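# Swap the server board's coin cell, plus side up

## Task

On the server board, push the coin-cell holder's latch down so the old cell comes free, set that old cell in the dish, then press the new cell into the holder with its positive face upward until the latch holds it.

## Robot and tools

Robot: two UR-style arms, left_arm (on the +y side) and right_arm, each ending in a 16-motor four-finger hand (index, middle, ring, thumb). right_arm has a right hand; left_arm has its mirror, a left hand. Calibrated bases in the scene frame: left_arm (+0.012, +0.433, +0.013) m, right_arm (+0.046, -0.380, +0.013) m, both turned only slightly about z. Cameras: cam_high, cam_low (fixed, on a stand behind the arms), cam_left_wrist, cam_right_wrist, each 896x504.

Frames. Scene frame: origin at table height midway between the nominal bases, +z up, +x out over the table. Reported end_effector_position (m), end_effector_quat_wxyz and velocities use each arm's own base frame. Commanded offsets use the axes of that arm's current Hand target. Hand point axes (right hand): +z runs along straight fingers toward the tips, +y points out of the palm face (palm surface at y = -0.062), +x crosses the palm away from the thumb; on the left hand +x points toward the thumb. Straight fingertips end about 0.156 m beyond the hand point along +z. A rigid mast sits near the wrist on the palm side (x +0.05 to +0.10, z -0.16 to -0.11, y up to +0.06; x sign flips on the left hand) and can strike objects.

The 48-number row (every number in [-1, 1], both arms always present): left_arm dx, dy, dz, rx, ry, rz; then 16 left hand goals; left current_limit, speed; then the same 24 for right_arm. Pose part: an offset from the Hand target as it stood when the action (or move) began, not from the previous row; 1.0 = 0.6 m for dx/dy/dz, 180 degrees for rx/ry/rz, which together form one rotation vector. Sending the same offset again moves further. Six zeros re-request the current Hand target. Hand goals, in this fixed order: index_abd, index_mcp, index_pip, index_dip, middle_abd, middle_mcp, middle_pip, middle_dip, ring_abd, ring_mcp, ring_pip, ring_dip, thumb_cmc, thumb_axl, thumb_mcp, thumb_ipl. Each is an absolute hinge angle scaled between its stops; straight values: _abd 0.00, _mcp -0.75, _pip -0.58, _dip -0.70, thumb_cmc -0.71, thumb_axl -0.68, thumb_mcp -0.23, thumb_ipl -0.17. Toward +1 fingers curl toward the palm and _abd spreads away from the thumb; thumb_cmc swings the thumb in front of the palm. A 0 is a real goal, so to leave a hand unchanged resend its hand_goal, hand_current_limit and hand_speed. current_limit maps -1..+1 to 0..550 mA (floor 11 mA); low values may not lift a finger. speed gives (speed+1)/2 of 8.5 rad/s. Initial values: current_limit 0.4, speed -0.6; last written values persist.

Tools.
execute_actions(actions, cameras): actions is a list of actions, each a list of up to 15 rows, one per 1/30 s step; a short action repeats its final row to fill 15 steps. Images appear only if actions is empty or cameras requests them (["all"], names, or []).
move(target, speed, blend, stop_force, zero, blocking, cameras): straight-line paths to target, one row or up to 15 rows, all offsets counted from the same starting Hand targets. speed in m/s, 0.002 to 3.6 (default 0.25), rotation capped at twice that in rad/s; may be one value or one per target. blend (m) rounds corners in a list; 0 stops at each. stop_force (N, 3 to 120) ends an arm's path when its wrist sensor feels that much push; zero (default true) re-zeroes before the move. blocking=false returns after about 0.5 s but cannot combine with stop_force. The moves total at most 10 s. Result adds a move: line (done, off_target, moving, held, fault) and limits (paced = pose clipped, held = steps withheld).
wait(seconds 0 to 10): run time holding commands. stop(): brake a running move. zoom_image(camera, region [x0,y0,x1,y1], at most 504x504, from the newest image). zero_wrist_force(arm). read_manual(section). finished_scene(scene 1 or 2): ends the scene irreversibly.

Result lines: Hand target (last commanded pose after clipping; the hand point often rests a bit short, so send the gap as an offset), joint positions and torques, velocities or within noise, per-motor hand_goal, hand_measured, hand_current_ma, hand_state (moving, goal, blocked, overload), Wrist force/torque in end-effector axes (push from a surface reads as force into the arm) plus a peak line, motor temperatures, and end_effector_position at some steps for execute_actions.

Cautions. Commanded orientation is clipped to 32 degrees from the measured one per step. Arms are stiff: aiming even slightly past firm contact can fault. About 150 N net force or a joint's torque limit (wrist joints 25.2 N m) stops that arm for 10 s. Approach contacts slowly, preferably with stop_force, and back off afterwards by commanding a target behind the hand point. Avoid moving the hand near its own base, and keep the arms and hands apart; contact between them can fail the scene. A finger motor at 495 mA or more for 5 s shuts down for 10 s. Motors at 85 °C brake the arm for 30 to 60 s; holding loads or straining toward unreachable poses heats them. Do not drop or release moving parts, slam, or hit fixed or heavy things; anything leaving the table fails the task. Loose items may be nudged by outside pushes. The result must stay in place after the robot lets go, before finished_scene.

Each tool is called after "Emit:" by a JSON object that holds its "op" and its "data", one argument or row to a line.

## Session

Emit:
{"op": "execute_actions", "data": {
  "actions": []
}}

Scene clock: 0.00 s.
left_arm: end_effector_position=(+0.1970, -0.0150, +0.2388) hand_goal=(+0.000, -0.754, -0.576, -0.696, +0.000, -0.754, -0.576, -0.696, +0.000, -0.754, -0.576, -0.696, -0.714, -0.678, -0.226, -0.168) hand_measured=(+0.000, -0.754, -0.576, -0.696, +0.000, -0.754, -0.576, -0.696, +0.000, -0.754, -0.576, -0.696, -0.714, -0.678, -0.226, -0.168) hand_current_ma=(+0, +0, +0, +0, +0, +0, +0, +0, +0, +0, +0, +0, +0, +0, +0, +0) hand_state=(goal, goal, goal, goal, goal, goal, goal, goal, goal, goal, goal, goal, goal, goal, goal, goal) hand_current_limit=0.40 hand_speed=-0.60 end_effector_quat_wxyz=(-0.007, +0.702, -0.712, +0.016) | right_arm: end_effector_position=(+0.1803, -0.5906, +0.3752) hand_goal=(+0.000, -0.754, -0.576, -0.696, +0.000, -0.754, -0.576, -0.696, +0.000, -0.754, -0.576, -0.696, -0.714, -0.678, -0.226, -0.168) hand_measured=(+0.000, -0.754, -0.576, -0.696, +0.000, -0.754, -0.576, -0.696, +0.000, -0.754, -0.576, -0.696, -0.714, -0.678, -0.226, -0.168) hand_current_ma=(+0, +0, +0, +0, +0, +0, +0, +0, +0, +0, +0, +0, +0, +0, +0, +0) hand_state=(goal, goal, goal, goal, goal, goal, goal, goal, goal, goal, goal, goal, goal, goal, goal, goal) hand_current_limit=0.40 hand_speed=-0.60 end_effector_quat_wxyz=(+0.273, +0.602, +0.504, +0.556)
Joint positions: left_arm=[3.683 -0.943 -2.295 -1.453 1.542 -2.587] | right_arm=[-1.905 -1.176 1.438 -0.677 -0.616 3.905]
Joint velocities: within noise
Joint torques (N m): no reading
Motor temperatures (°C): left_arm=[32 32 34 41 37 36] | right_arm=[32 33 28 35 39 31]
Wrist force (N): no reading
Wrist torque (N m): no reading
Wrist force, peak (N): no reading
Hand target: left_arm +0.1970, -0.0150, +0.2388; -0.007, +0.702, -0.712, +0.016 | right_arm +0.1803, -0.5906, +0.3752; +0.273, +0.602, +0.504, +0.556

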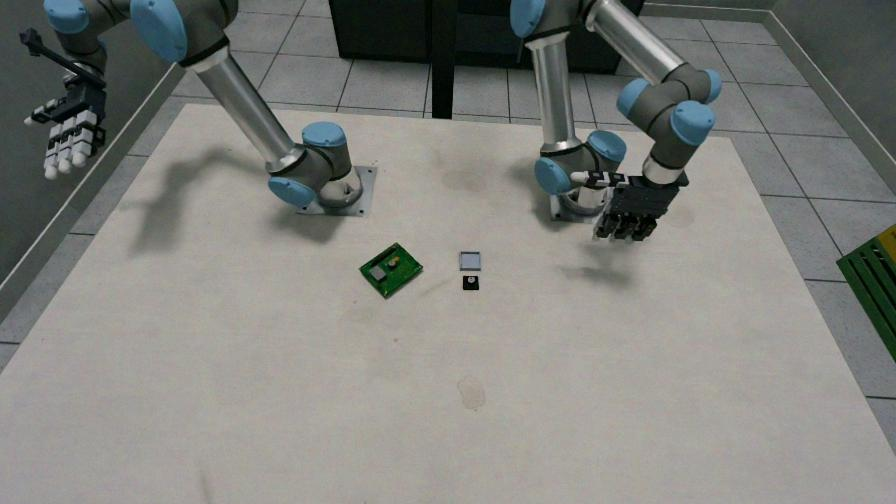

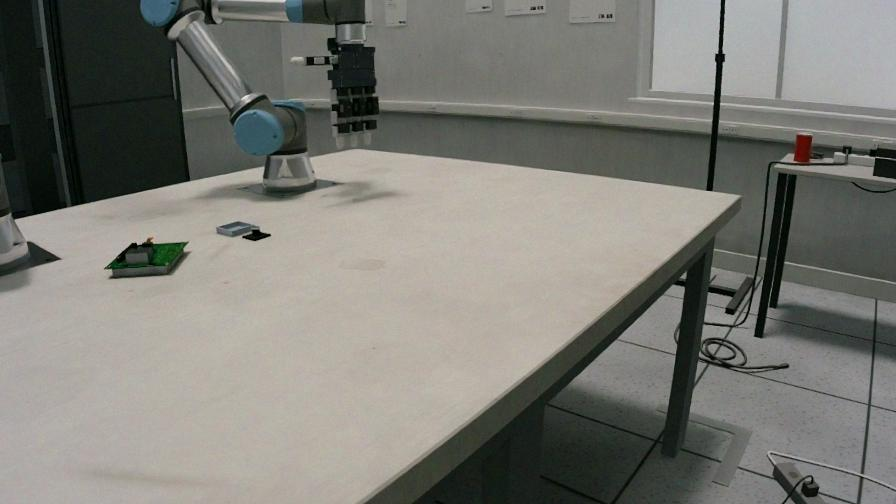

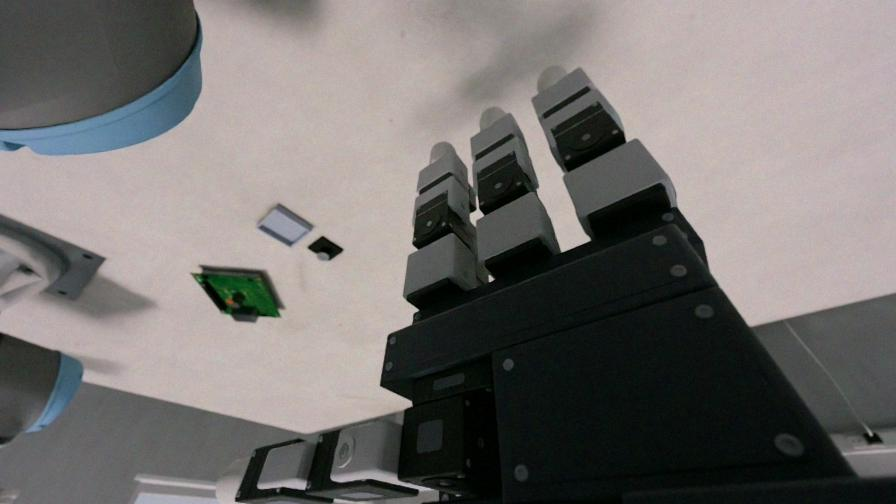

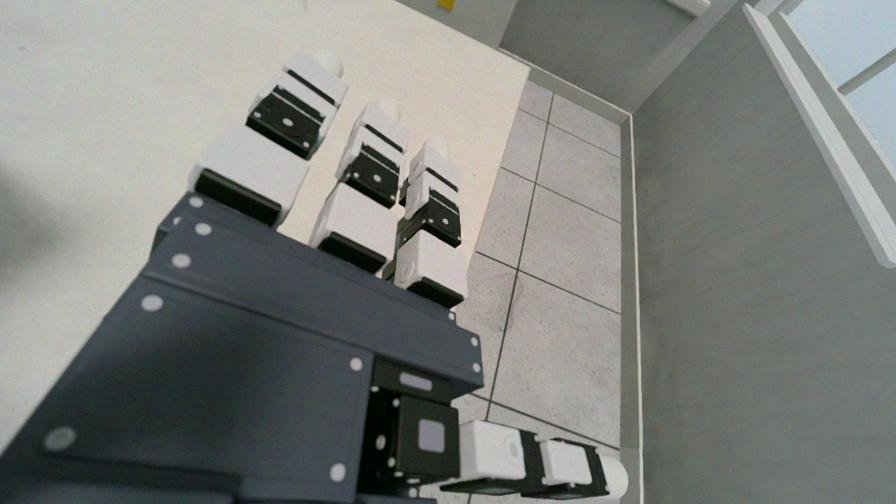

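Emit:
{"op": "zoom_image", "data": {
  "camera": "cam_high",
  "region": [340, 220, 520, 320]
}}

Emit:
{"op": "zoom_image", "data": {
  "camera": "cam_low",
  "region": [90, 200, 290, 310]
}}

Emit:
{"op": "zoom_image", "data": {
  "camera": "cam_left_wrist",
  "region": [180, 190, 360, 340]
}}

Scaled by 2.800 from the camera's 896x504 image, which has a finer 1280x720 frame.

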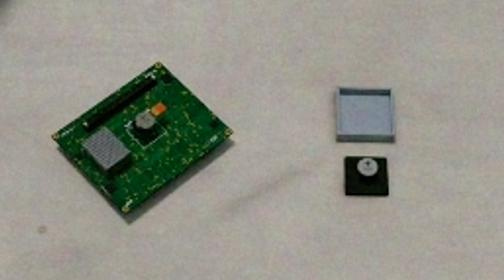

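Scaled by 2.520 from the camera's 896x504 image, which has a finer 1280x720 frame.

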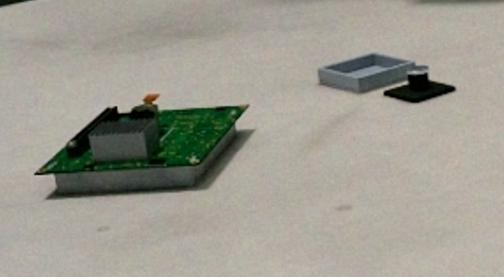

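Scaled by 2.800 from the camera's 896x504 image, which has a finer 1280x720 frame.

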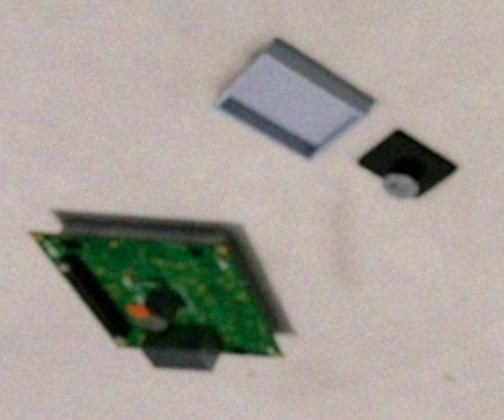

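Emit:
{"op": "move", "data": {
  "target": [0.558, -0.058, 0, 0, 0, 0, 0,-0.754,-0.576,-0.696, 0,-0.754,-0.576,-0.696, 0,-0.97,-0.97,-0.97, -0.714,-0.678,-0.226,-0.168, 0.4,-0.6, 0,0,0,0,0,0, 0,-0.754,-0.576,-0.696, 0,-0.754,-0.576,-0.696, 0,-0.754,-0.576,-0.696, -0.714,-0.678,-0.226,-0.168, 0.4,-0.6],
  "speed": 0.4,
  "cameras": ["all"]
}}

Scene clock: 45.00 s.
left_arm: end_effector_position=(+0.2272, -0.3500, +0.2443) hand_goal=(+0.000, -0.754, -0.576, -0.696, +0.000, -0.754, -0.576, -0.696, +0.000, -0.970, -0.970, -0.970, -0.714, -0.678, -0.226, -0.168) hand_measured=(+0.000, -0.754, -0.576, -0.696, +0.000, -0.754, -0.576, -0.696, +0.000, -0.958, -0.962, -0.966, -0.714, -0.678, -0.224, -0.168) hand_current_ma=(+0, +1, -1, +0, +0, +1, -1, +0, +0, +23, +12, +5, +0, +1, +4, +0) hand_state=(goal, goal, goal, goal, goal, goal, goal, goal, goal, goal, goal, goal, goal, goal, goal, goal) hand_current_limit=0.40 hand_speed=-0.60 end_effector_quat_wxyz=(-0.007, +0.702, -0.712, +0.016) end_effector_velocity=(+0.000, -0.001, +0.000) end_effector_angular_velocity=(+0.001, +0.001, +0.004) | right_arm: end_effector_position=(+0.1803, -0.5906, +0.3752) hand_goal=(+0.000, -0.754, -0.576, -0.696, +0.000, -0.754, -0.576, -0.696, +0.000, -0.754, -0.576, -0.696, -0.714, -0.678, -0.226, -0.168) hand_measured=(+0.000, -0.760, -0.576, -0.696, +0.000, -0.760, -0.576, -0.696, +0.000, -0.760, -0.576, -0.696, -0.720, -0.678, -0.226, -0.168) hand_current_ma=(+0, -26, -3, +0, +0, -30, -3, +0, +0, -23, -3, +0, -24, +3, +1, +1) hand_state=(goal, goal, goal, goal, goal, goal, goal, goal, goal, goal, goal, goal, goal, goal, goal, goal) hand_current_limit=0.40 hand_speed=-0.60 end_effector_quat_wxyz=(+0.273, +0.602, +0.504, +0.556)
Joint positions: left_arm=[2.628 -1.453 -1.978 -1.247 1.575 -3.642] | right_arm=[-1.905 -1.176 1.438 -0.677 -0.616 3.905]
Joint velocities: left_arm=[-0.002 -0.002 0.001 0 0 -0.005] | right_arm=[within noise]
Joint torques (N m): left_arm=[-16.71 8.66 35.82 3.22 -1.49 -2.07] | right_arm=[1.66 -38.52 -20.28 -0.04 0.91 -0.36]
Wrist force (N): left_arm=[0.1 0.2 0.5] | right_arm=[0.2 0.0 0.3]
Wrist torque (N m): left_arm=[-0.03 0.00 -0.01] | right_arm=[-0.02 -0.02 0.01]
Wrist force, peak (N): left_arm=[2.9 0.0 0.6] | right_arm=[-0.5 0.2 0.0]
Hand target: left_arm +0.2272, -0.3502, +0.2444; -0.007, +0.702, -0.712, +0.016 | right_arm +0.1803, -0.5906, +0.3752; +0.273, +0.602, +0.504, +0.556
Off the commanded pose: left_arm 0.000 m, 0 deg | right_arm 0.000 m, 0 deg.
move: done

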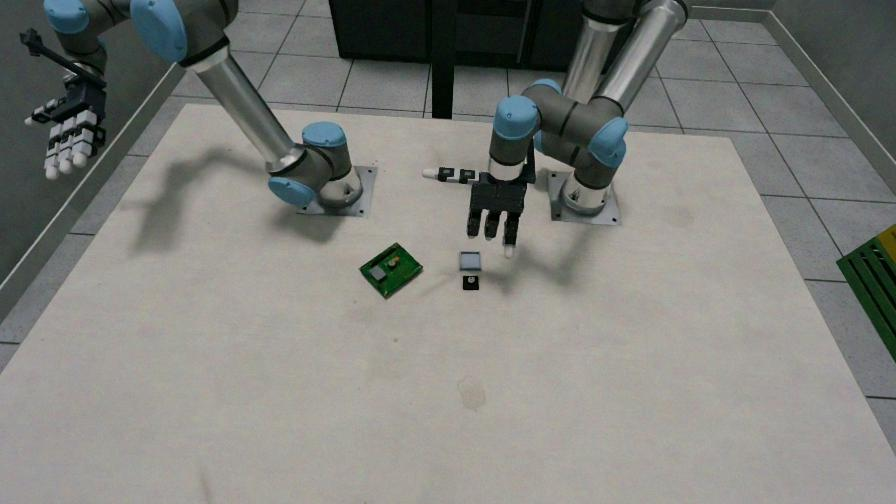

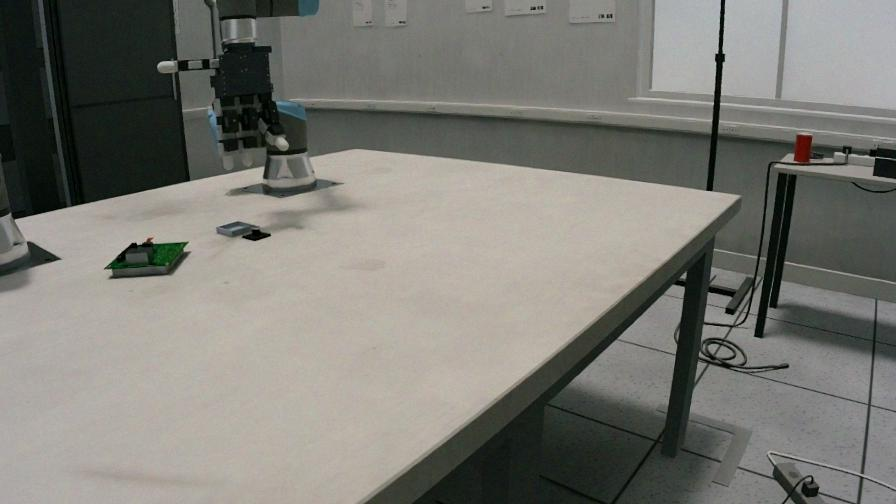

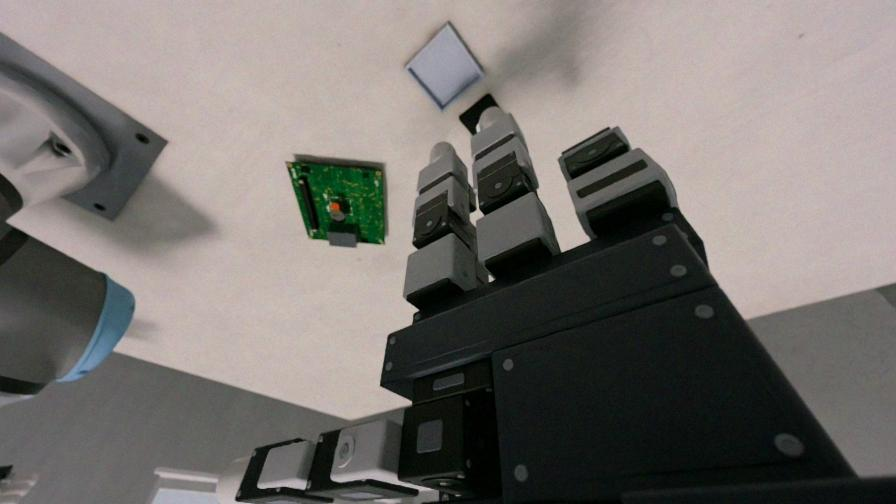

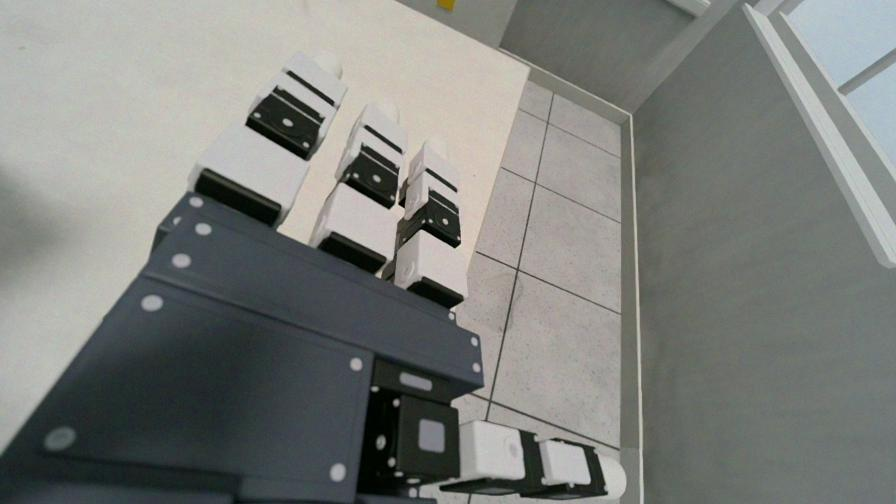

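Emit:
{"op": "move", "data": {
  "target": [0.35, -0.033, 0.03, -0.0104, -0.004, 0, 0,-0.754,-0.576,-0.696, 0,-0.754,-0.576,-0.696, 0,-0.97,-0.97,-0.97, -0.714,-0.678,-0.226,-0.168, 0.4,-0.6, 0,0,0,0,0,0, 0,-0.754,-0.576,-0.696, 0,-0.754,-0.576,-0.696, 0,-0.754,-0.576,-0.696, -0.714,-0.678,-0.226,-0.168, 0.4,-0.6],
  "speed": 0.4,
  "cameras": ["all"]
}}

Emit:
{"op": "zoom_image", "data": {
  "camera": "cam_left_wrist",
  "region": [330, 0, 630, 170]
}}

Scene clock: 68.37 s.
left_arm: end_effector_position=(+0.2447, -0.5606, +0.2298) hand_goal=(+0.000, -0.754, -0.576, -0.696, +0.000, -0.754, -0.576, -0.696, +0.000, -0.970, -0.970, -0.970, -0.714, -0.678, -0.226, -0.168) hand_measured=(+0.000, -0.754, -0.576, -0.696, +0.000, -0.754, -0.576, -0.696, +0.000, -0.958, -0.964, -0.966, -0.714, -0.678, -0.224, -0.168) hand_current_ma=(+0, +1, -1, +0, +0, +1, -1, +0, +0, +23, +11, +5, +0, +1, +4, +0) hand_state=(goal, goal, goal, goal, goal, goal, goal, goal, goal, goal, goal, goal, goal, goal, goal, goal) hand_current_limit=0.40 hand_speed=-0.60 end_effector_quat_wxyz=(+0.000, +0.702, -0.712, +0.000) | right_arm: end_effector_position=(+0.1803, -0.5906, +0.3752) hand_goal=(+0.000, -0.754, -0.576, -0.696, +0.000, -0.754, -0.576, -0.696, +0.000, -0.754, -0.576, -0.696, -0.714, -0.678, -0.226, -0.168) hand_measured=(+0.000, -0.760, -0.576, -0.696, +0.000, -0.760, -0.576, -0.696, +0.000, -0.760, -0.576, -0.696, -0.720, -0.678, -0.226, -0.168) hand_current_ma=(+0, -26, -3, +0, +0, -30, -3, +0, +0, -23, -3, +0, -24, +3, +1, +1) hand_state=(goal, goal, goal, goal, goal, goal, goal, goal, goal, goal, goal, goal, goal, goal, goal, goal) hand_current_limit=0.40 hand_speed=-0.60 end_effector_quat_wxyz=(+0.273, +0.602, +0.504, +0.556)
Joint positions: left_arm=[2.333 -1.906 -1.505 -1.301 1.57 -3.937] | right_arm=[-1.905 -1.176 1.438 -0.677 -0.616 3.905]
Joint torques (N m): left_arm=[-2.73 27.48 36.97 2.22 0.98 -1.9] | right_arm=[0.8 -37.5 -20.01 -0.12 0.98 -0.14]
Wrist force (N): left_arm=[0.0 0.6 0.4] | right_arm=[0.0 0.0 0.1]
Wrist torque (N m): left_arm=[0.02 0.02 -0.03] | right_arm=[0.00 -0.01 0.00]
Wrist force, peak (N): left_arm=[2.8 -0.2 0.8] | right_arm=[-0.1 0.2 0.6]
Hand target: left_arm +0.2447, -0.5607, +0.2298; +0.000, +0.702, -0.712, +0.000 | right_arm +0.1803, -0.5906, +0.3752; +0.273, +0.602, +0.504, +0.556
Off the commanded pose: left_arm 0.000 m, 0 deg | right_arm 0.000 m, 0 deg.
move: done

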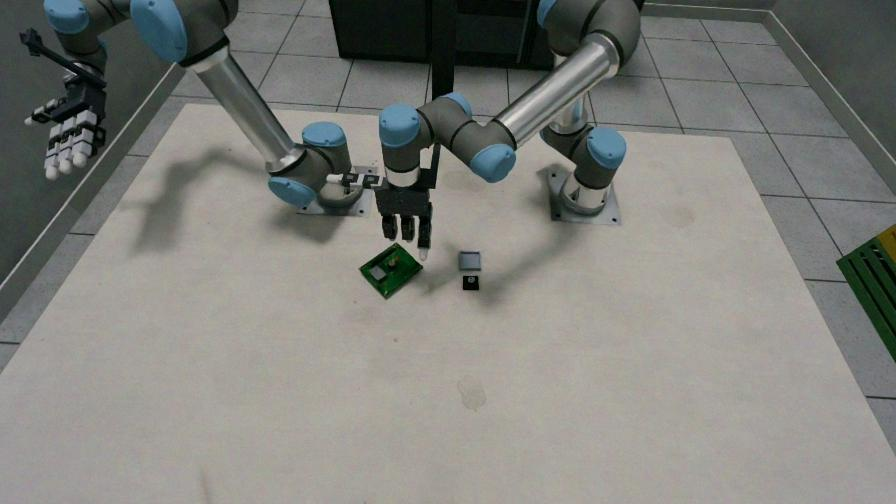

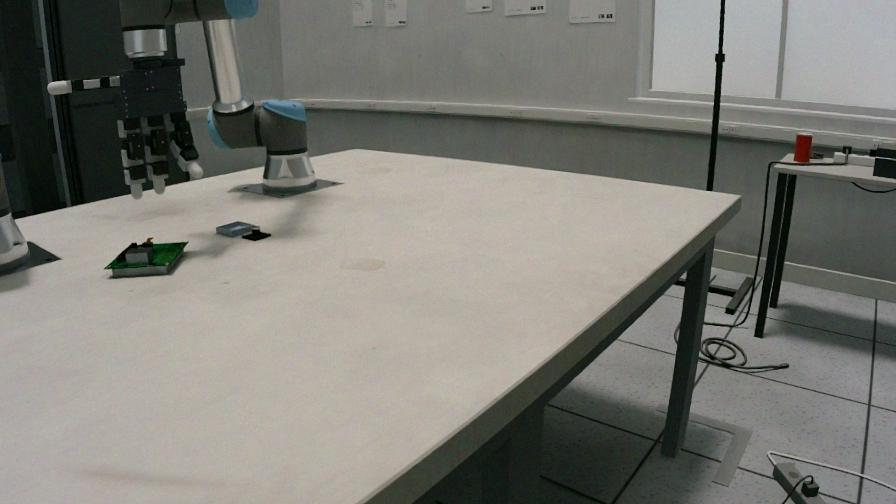

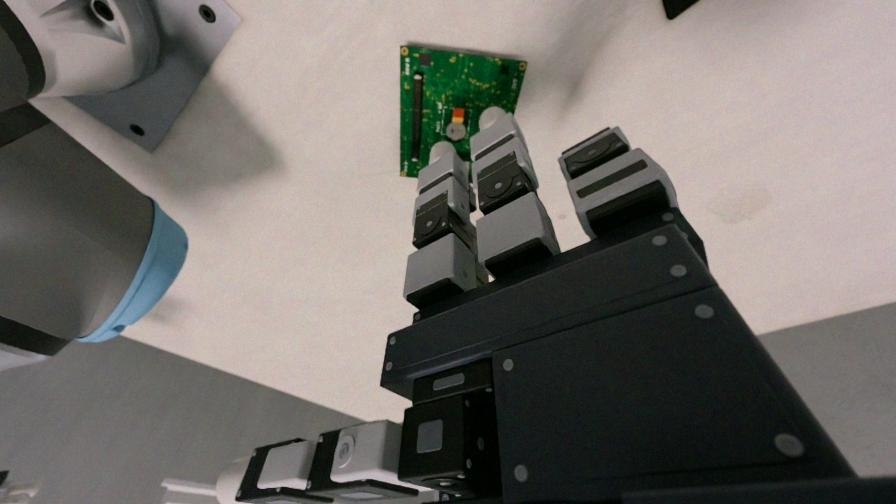

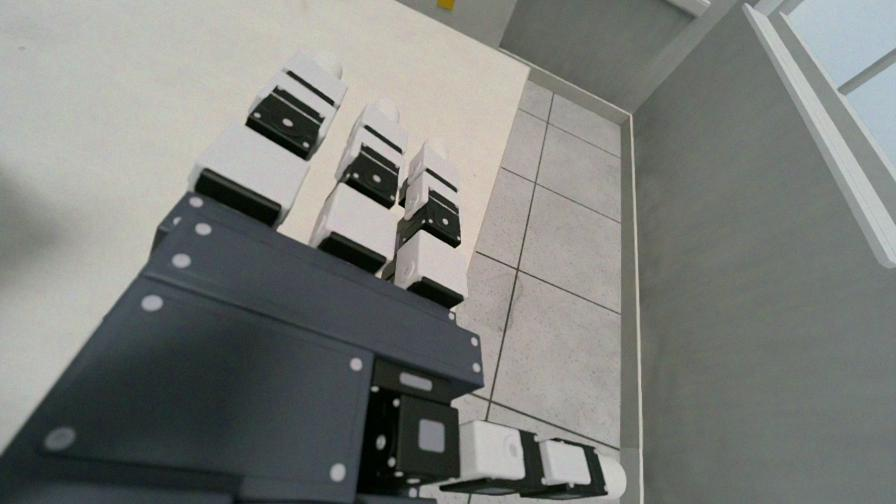

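Scaled by 1.680 from the camera's 896x504 image, which has a finer 1280x720 frame.

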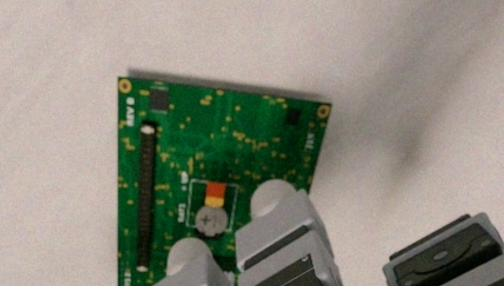

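Emit:
{"op": "zoom_image", "data": {
  "camera": "cam_left_wrist",
  "region": [410, 80, 520, 160]
}}

Emit:
{"op": "zoom_image", "data": {
  "camera": "cam_low",
  "region": [100, 225, 200, 285]
}}

Emit:
{"op": "zoom_image", "data": {
  "camera": "cam_high",
  "region": [355, 235, 435, 300]
}}

Scaled by 4.582 from the camera's 896x504 image, which has a finer 1280x720 frame.

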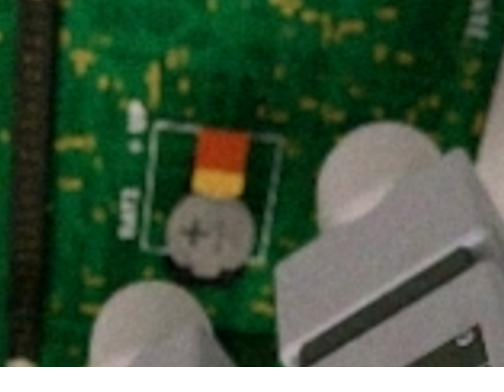

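Scaled by 5.040 from the camera's 896x504 image, which has a finer 1280x720 frame.

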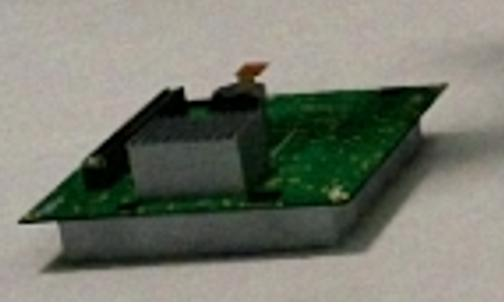

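Scaled by 6.300 from the camera's 896x504 image, which has a finer 1280x720 frame.

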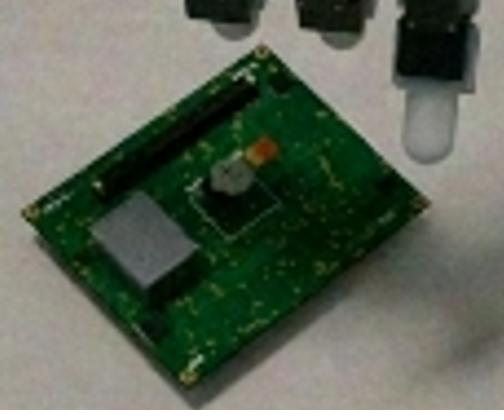

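Emit:
{"op": "move", "data": {
  "target": [-0.0343, -0.0912, 0.0433, 0, 0, 0.254, 0,-0.754,-0.576,-0.696, 0,-0.754,-0.576,-0.696, 0,-0.97,-0.97,-0.97, -0.714,-0.678,-0.226,-0.168, 0.4,-0.6, 0,0,0,0,0,0, 0,-0.754,-0.576,-0.696, 0,-0.754,-0.576,-0.696, 0,-0.754,-0.576,-0.696, -0.714,-0.678,-0.226,-0.168, 0.4,-0.6],
  "speed": 0.3,
  "cameras": ["cam_high","cam_low","cam_left_wrist"]
}}

Emit:
{"op": "zoom_image", "data": {
  "camera": "cam_left_wrist",
  "region": [390, 50, 570, 170]
}}

Emit:
{"op": "zoom_image", "data": {
  "camera": "cam_low",
  "region": [100, 195, 220, 285]
}}

Scene clock: 118.50 s.
left_arm: end_effector_position=(+0.2997, -0.5409, +0.2038) hand_goal=(+0.000, -0.754, -0.576, -0.696, +0.000, -0.754, -0.576, -0.696, +0.000, -0.970, -0.970, -0.970, -0.714, -0.678, -0.226, -0.168) hand_measured=(+0.000, -0.754, -0.576, -0.696, +0.000, -0.754, -0.576, -0.696, +0.000, -0.958, -0.964, -0.966, -0.714, -0.678, -0.224, -0.168) hand_current_ma=(+0, +1, -1, +0, +0, +1, -1, +0, +0, +23, +11, +5, +0, +1, +4, +0) hand_state=(goal, goal, goal, goal, goal, goal, goal, goal, goal, goal, goal, goal, goal, goal, goal, goal) hand_current_limit=0.40 hand_speed=-0.60 end_effector_quat_wxyz=(+0.000, -0.371, +0.929, +0.000) | right_arm: end_effector_position=(+0.1803, -0.5906, +0.3752) hand_goal=(+0.000, -0.754, -0.576, -0.696, +0.000, -0.754, -0.576, -0.696, +0.000, -0.754, -0.576, -0.696, -0.714, -0.678, -0.226, -0.168) hand_measured=(+0.000, -0.760, -0.576, -0.696, +0.000, -0.760, -0.576, -0.696, +0.000, -0.760, -0.576, -0.696, -0.720, -0.678, -0.226, -0.168) hand_current_ma=(+0, -26, -3, +0, +0, -30, -3, +0, +0, -23, -3, +0, -24, +3, +1, +1) hand_state=(goal, goal, goal, goal, goal, goal, goal, goal, goal, goal, goal, goal, goal, goal, goal, goal) hand_current_limit=0.40 hand_speed=-0.60 end_effector_quat_wxyz=(+0.273, +0.602, +0.504, +0.556)
Joint positions: left_arm=[2.332 -2.074 -1.33 -1.309 1.57 -3.14] | right_arm=[-1.905 -1.176 1.438 -0.677 -0.616 3.905]
Joint torques (N m): left_arm=[0.39 51.65 13.46 1.66 -1.49 1.92] | right_arm=[0.98 -36.13 -19.75 -0.1 1.01 -0.23]
Wrist force (N): left_arm=[-0.2 0.1 0.6] | right_arm=[0.1 0.0 -0.1]
Wrist torque (N m): left_arm=[-0.06 0.04 0.16] | right_arm=[0.01 0.00 0.01]
Wrist force, peak (N): left_arm=[0.0 1.0 0.4] | right_arm=[0.0 -0.2 0.6]
Hand target: left_arm +0.2997, -0.5408, +0.2038; +0.000, -0.371, +0.929, +0.000 | right_arm +0.1803, -0.5906, +0.3752; +0.273, +0.602, +0.504, +0.556
Off the commanded pose: left_arm 0.000 m, 0 deg | right_arm 0.000 m, 0 deg.
move: done
Images, in order (width x height): cam_high 896x504, cam_low 896x504, cam_left_wrist 896x504.

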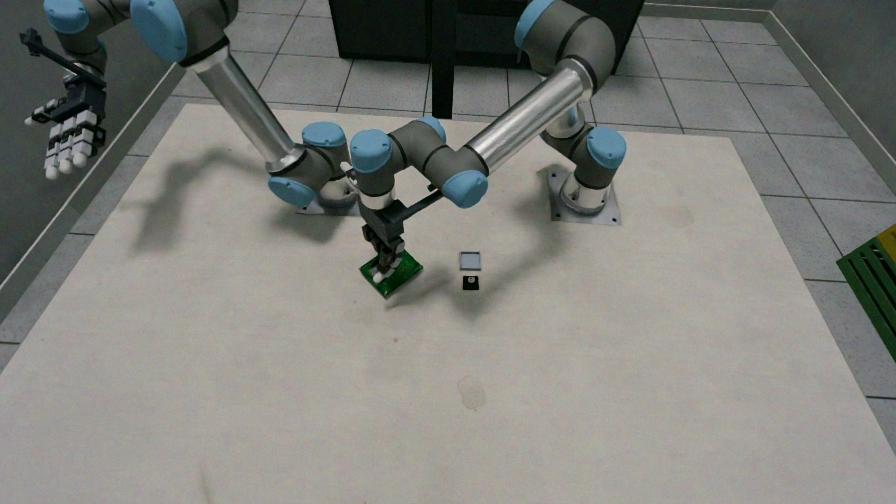

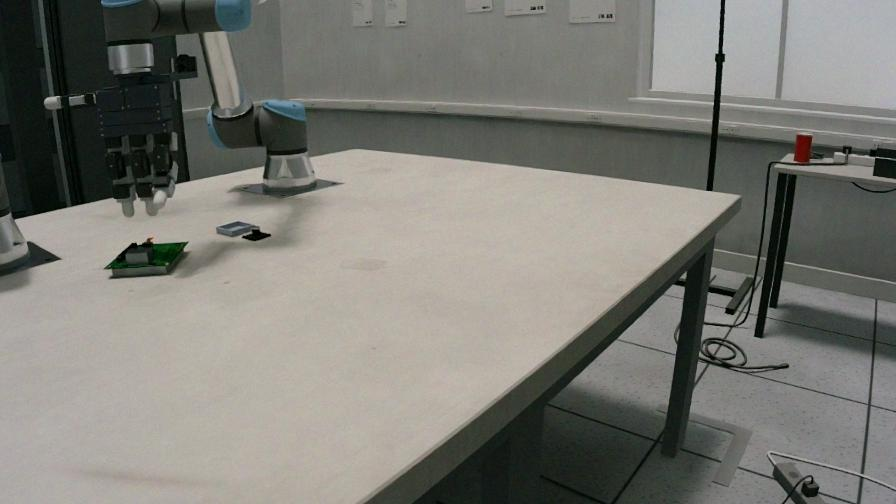

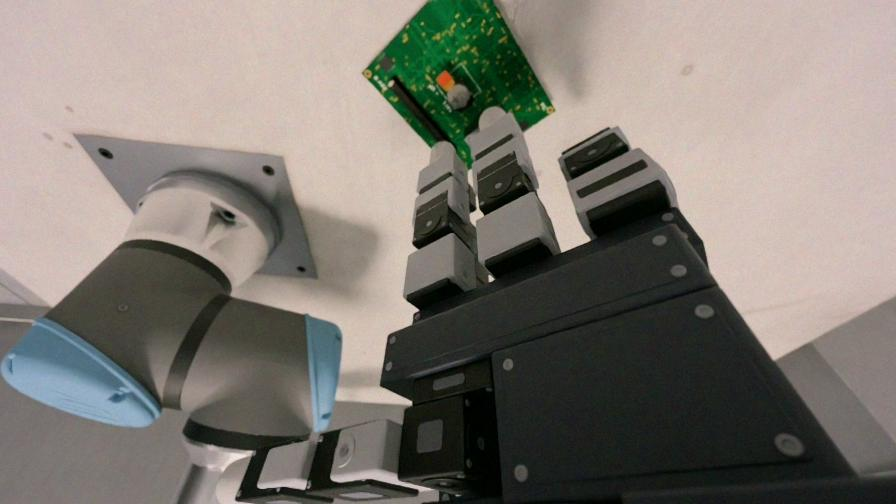

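Scaled by 2.800 from the camera's 896x504 image, which has a finer 1280x720 frame.

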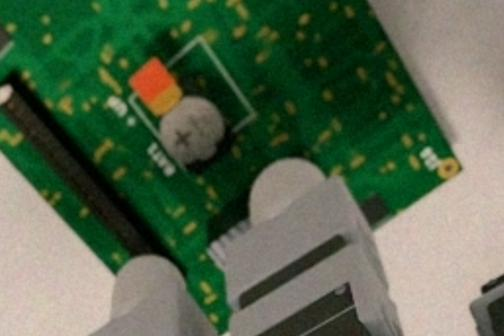

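Scaled by 4.200 from the camera's 896x504 image, which has a finer 1280x720 frame.

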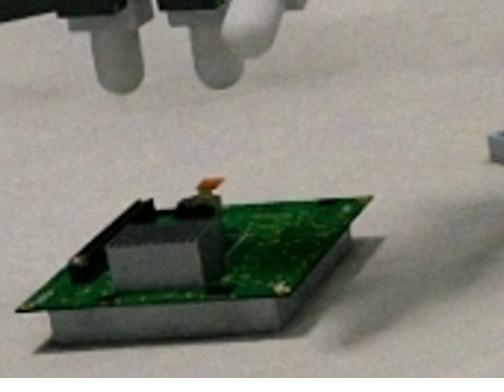

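Emit:
{"op": "move", "data": {
  "target": [-0.0363, 0.043, 0.0533, 0, 0, 0, 0,-0.754,-0.576,-0.696, 0,-0.97,-0.97,-0.97, 0,-0.97,-0.97,-0.97, -0.714,-0.678,-0.226,-0.168, 0.4,-0.6, 0,0,0,0,0,0, 0,-0.754,-0.576,-0.696, 0,-0.754,-0.576,-0.696, 0,-0.754,-0.576,-0.696, -0.714,-0.678,-0.226,-0.168, 0.4,-0.6],
  "speed": 0.15,
  "cameras": ["cam_high","cam_low","cam_left_wrist"]
}}

Emit:
{"op": "zoom_image", "data": {
  "camera": "cam_left_wrist",
  "region": [390, 80, 570, 200]
}}

Emit:
{"op": "zoom_image", "data": {
  "camera": "cam_low",
  "region": [100, 215, 200, 285]
}}

Scene clock: 148.73 s.
left_arm: end_effector_position=(+0.2979, -0.5071, +0.1719) hand_goal=(+0.000, -0.754, -0.576, -0.696, +0.000, -0.970, -0.970, -0.970, +0.000, -0.970, -0.970, -0.970, -0.714, -0.678, -0.226, -0.168) hand_measured=(+0.000, -0.754, -0.576, -0.696, +0.000, -0.960, -0.964, -0.966, +0.000, -0.960, -0.964, -0.966, -0.714, -0.678, -0.224, -0.168) hand_current_ma=(+0, +1, -1, +0, +0, +22, +9, +5, +0, +22, +11, +5, +0, +1, +5, +0) hand_state=(goal, goal, goal, goal, goal, goal, goal, goal, goal, goal, goal, goal, goal, goal, goal, goal) hand_current_limit=0.40 hand_speed=-0.60 end_effector_quat_wxyz=(+0.000, -0.371, +0.929, +0.000) | right_arm: end_effector_position=(+0.1803, -0.5906, +0.3752) hand_goal=(+0.000, -0.754, -0.576, -0.696, +0.000, -0.754, -0.576, -0.696, +0.000, -0.754, -0.576, -0.696, -0.714, -0.678, -0.226, -0.168) hand_measured=(+0.000, -0.760, -0.576, -0.696, +0.000, -0.760, -0.576, -0.696, +0.000, -0.760, -0.576, -0.696, -0.720, -0.678, -0.226, -0.168) hand_current_ma=(+0, -26, -3, +0, +0, -30, -3, +0, +0, -23, -3, +0, -24, +3, +1, +1) hand_state=(goal, goal, goal, goal, goal, goal, goal, goal, goal, goal, goal, goal, goal, goal, goal, goal) hand_current_limit=0.40 hand_speed=-0.60 end_effector_quat_wxyz=(+0.273, +0.602, +0.504, +0.556)
Joint positions: left_arm=[2.365 -2.03 -1.483 -1.2 1.57 -3.107] | right_arm=[-1.905 -1.176 1.438 -0.677 -0.616 3.905]
Joint torques (N m): left_arm=[-14.6 33.25 17.6 3.16 -1.52 -1.98] | right_arm=[0.83 -35.69 -19.94 -0.11 0.92 -0.25]
Wrist force (N): left_arm=[0.4 0.1 0.5] | right_arm=[0.0 0.1 0.2]
Wrist torque (N m): left_arm=[-0.07 -0.04 0.12] | right_arm=[0.01 0.00 0.00]
Wrist force, peak (N): left_arm=[0.0 0.9 1.3] | right_arm=[0.2 0.3 0.6]
Hand target: left_arm +0.2977, -0.5072, +0.1718; +0.000, -0.371, +0.929, +0.000 | right_arm +0.1803, -0.5906, +0.3752; +0.273, +0.602, +0.504, +0.556
Off the commanded pose: left_arm 0.000 m, 0 deg | right_arm 0.000 m, 0 deg.
move: done
Images, in order (width x height): cam_high 896x504, cam_low 896x504, cam_left_wrist 896x504.

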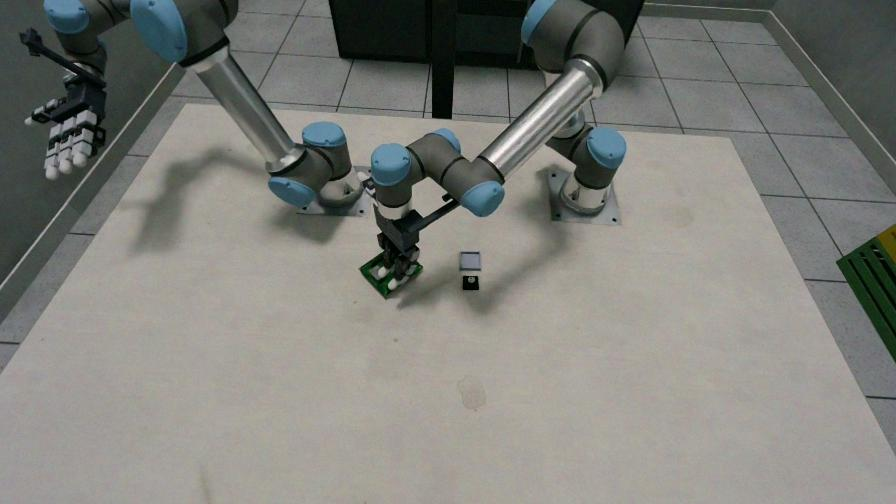

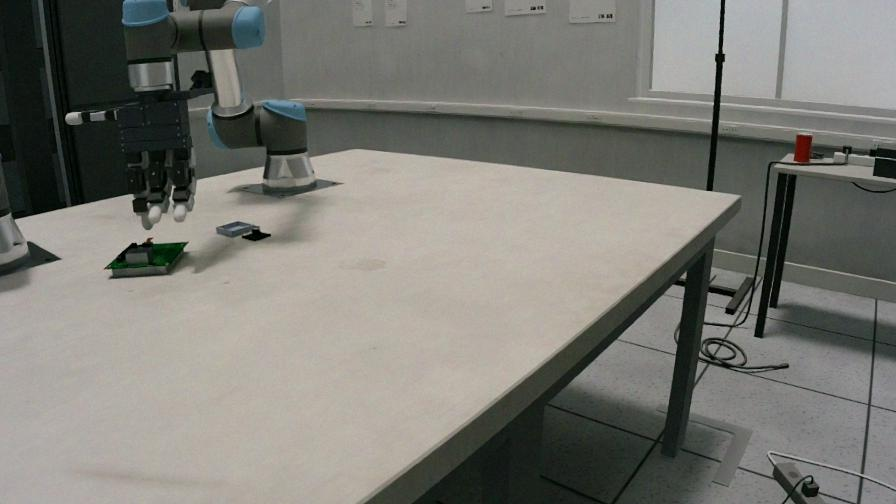

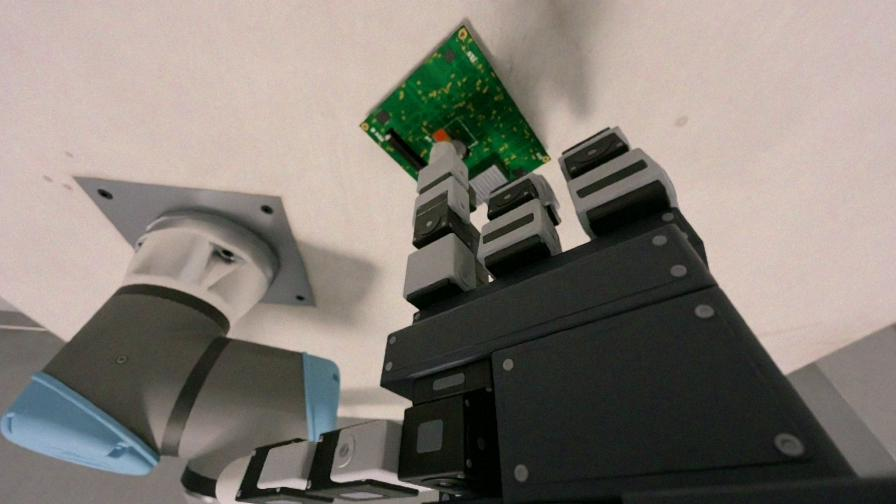

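Scaled by 2.800 from the camera's 896x504 image, which has a finer 1280x720 frame.

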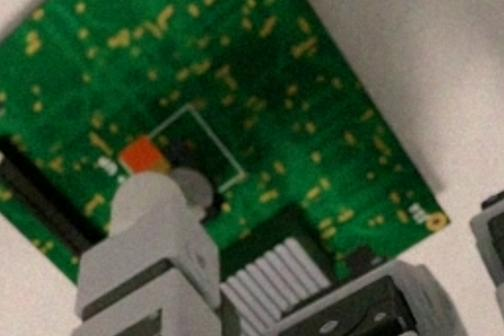

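Scaled by 5.040 from the camera's 896x504 image, which has a finer 1280x720 frame.

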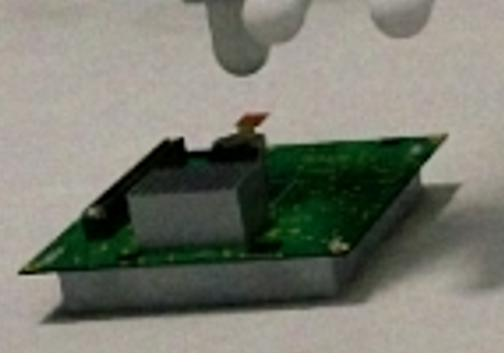

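Emit:
{"op": "move", "data": {
  "target": [-0.0017, 0.0017, 0.02, 0, 0, 0, 0,-0.754,-0.576,-0.696, 0,-0.97,-0.97,-0.97, 0,-0.97,-0.97,-0.97, -0.714,-0.678,-0.226,-0.168, 0.4,-0.6, 0,0,0,0,0,0, 0,-0.754,-0.576,-0.696, 0,-0.754,-0.576,-0.696, 0,-0.754,-0.576,-0.696, -0.714,-0.678,-0.226,-0.168, 0.4,-0.6],
  "speed": 0.05,
  "stop_force": 6,
  "cameras": ["cam_high","cam_low","cam_left_wrist"]
}}

Emit:
{"op": "zoom_image", "data": {
  "camera": "cam_left_wrist",
  "region": [400, 100, 500, 170]
}}

Emit:
{"op": "zoom_image", "data": {
  "camera": "cam_low",
  "region": [120, 225, 190, 270]
}}

Emit:
{"op": "zoom_image", "data": {
  "camera": "cam_high",
  "region": [355, 230, 435, 300]
}}

Scene clock: 170.07 s.
left_arm: end_effector_position=(+0.2978, -0.5057, +0.1598) hand_goal=(+0.000, -0.754, -0.576, -0.696, +0.000, -0.970, -0.970, -0.970, +0.000, -0.970, -0.970, -0.970, -0.714, -0.678, -0.226, -0.168) hand_measured=(+0.000, -0.754, -0.576, -0.696, +0.000, -0.960, -0.964, -0.966, +0.000, -0.960, -0.964, -0.966, -0.714, -0.678, -0.224, -0.168) hand_current_ma=(+0, +1, -1, +0, +0, +22, +9, +5, +0, +22, +11, +5, +0, +1, +5, +0) hand_state=(goal, goal, goal, goal, goal, goal, goal, goal, goal, goal, goal, goal, goal, goal, goal, goal) hand_current_limit=0.40 hand_speed=-0.60 end_effector_quat_wxyz=(+0.000, -0.371, +0.929, +0.000) | right_arm: end_effector_position=(+0.1803, -0.5906, +0.3752) hand_goal=(+0.000, -0.754, -0.576, -0.696, +0.000, -0.754, -0.576, -0.696, +0.000, -0.754, -0.576, -0.696, -0.714, -0.678, -0.226, -0.168) hand_measured=(+0.000, -0.760, -0.576, -0.696, +0.000, -0.760, -0.576, -0.696, +0.000, -0.760, -0.576, -0.696, -0.720, -0.678, -0.226, -0.168) hand_current_ma=(+0, -26, -3, +0, +0, -30, -3, +0, +0, -23, -3, +0, -24, +3, +1, +1) hand_state=(goal, goal, goal, goal, goal, goal, goal, goal, goal, goal, goal, goal, goal, goal, goal, goal) hand_current_limit=0.40 hand_speed=-0.60 end_effector_quat_wxyz=(+0.273, +0.602, +0.504, +0.556)
Joint positions: left_arm=[2.367 -2.038 -1.504 -1.171 1.57 -3.105] | right_arm=[-1.905 -1.176 1.438 -0.677 -0.616 3.905]
Joint torques (N m): left_arm=[7.9 49.71 34.76 1.09 -1.34 -0.78] | right_arm=[1.86 -34.26 -20.39 -0.16 0.93 -0.04]
Wrist force (N): left_arm=[0.5 0.4 0.5] | right_arm=[0.2 0.3 0.2]
Wrist torque (N m): left_arm=[-0.02 -0.06 0.01] | right_arm=[0.03 -0.03 0.03]
Wrist force, peak (N): left_arm=[0.4 0.5 0.8] | right_arm=[-0.1 0.2 0.6]
Hand target: left_arm +0.2978, -0.5057, +0.1598; +0.000, -0.371, +0.929, +0.000 | right_arm +0.1803, -0.5906, +0.3752; +0.273, +0.602, +0.504, +0.556
Off the commanded pose: left_arm 0.000 m, 0 deg | right_arm 0.000 m, 0 deg.
move: done
Images, in order (width x height): cam_high 896x504, cam_low 896x504, cam_left_wrist 896x504.

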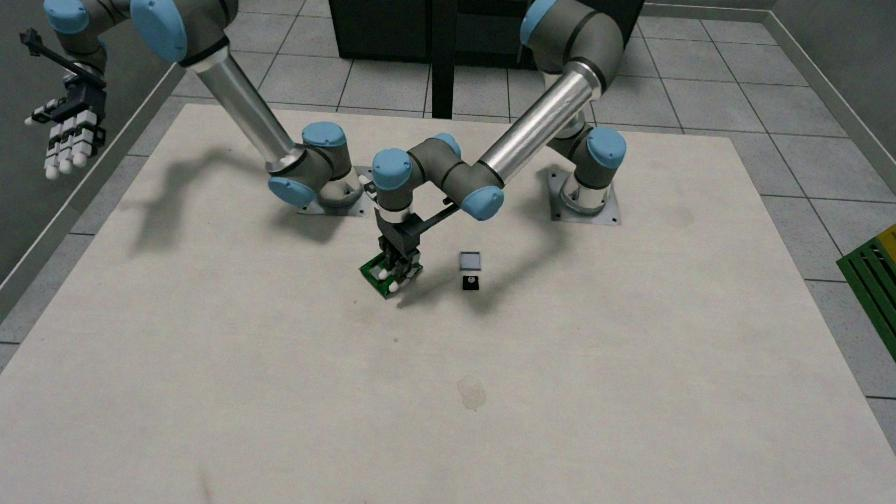

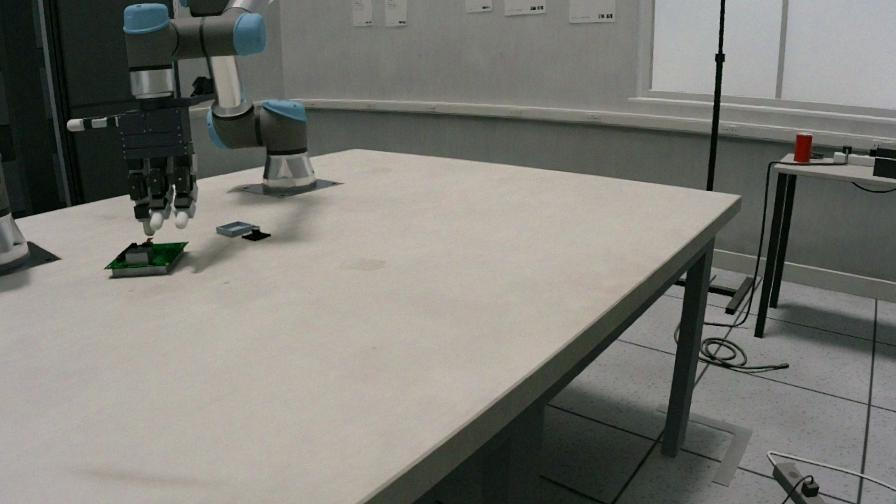

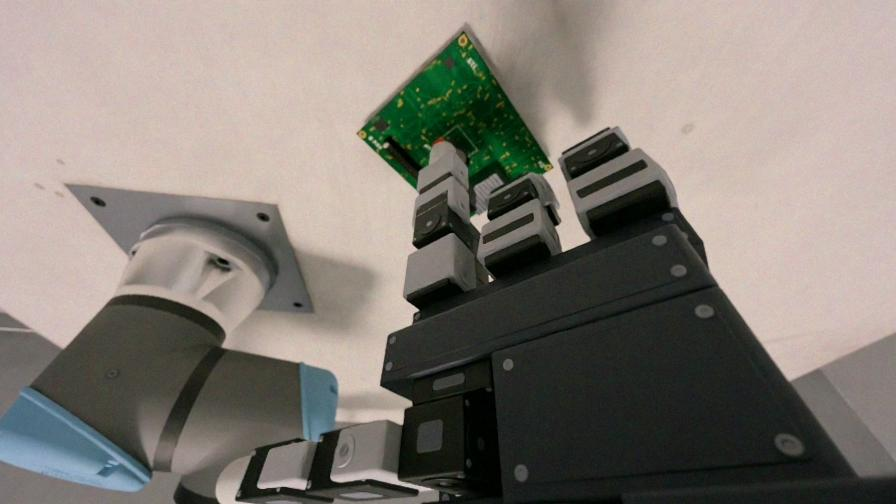

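Scaled by 5.040 from the camera's 896x504 image, which has a finer 1280x720 frame.

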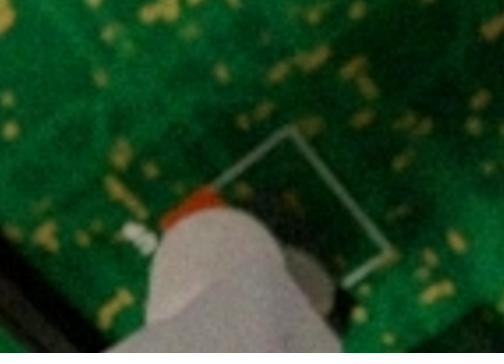

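Scaled by 7.200 from the camera's 896x504 image, which has a finer 1280x720 frame.

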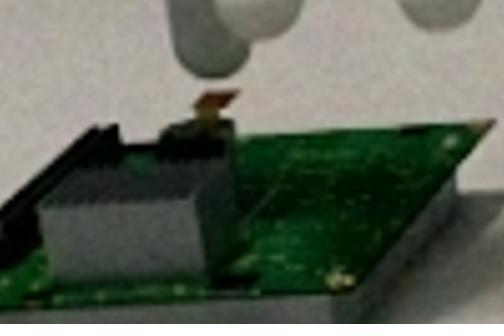

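Scaled by 6.300 from the camera's 896x504 image, which has a finer 1280x720 frame.

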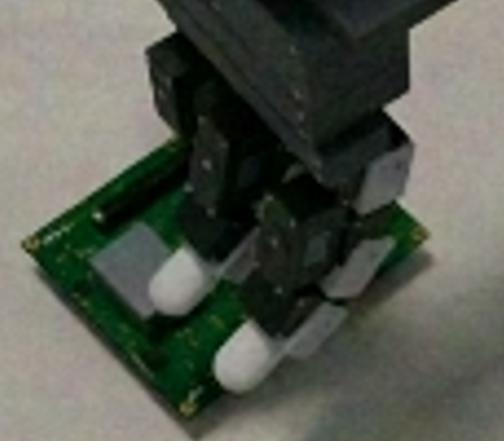

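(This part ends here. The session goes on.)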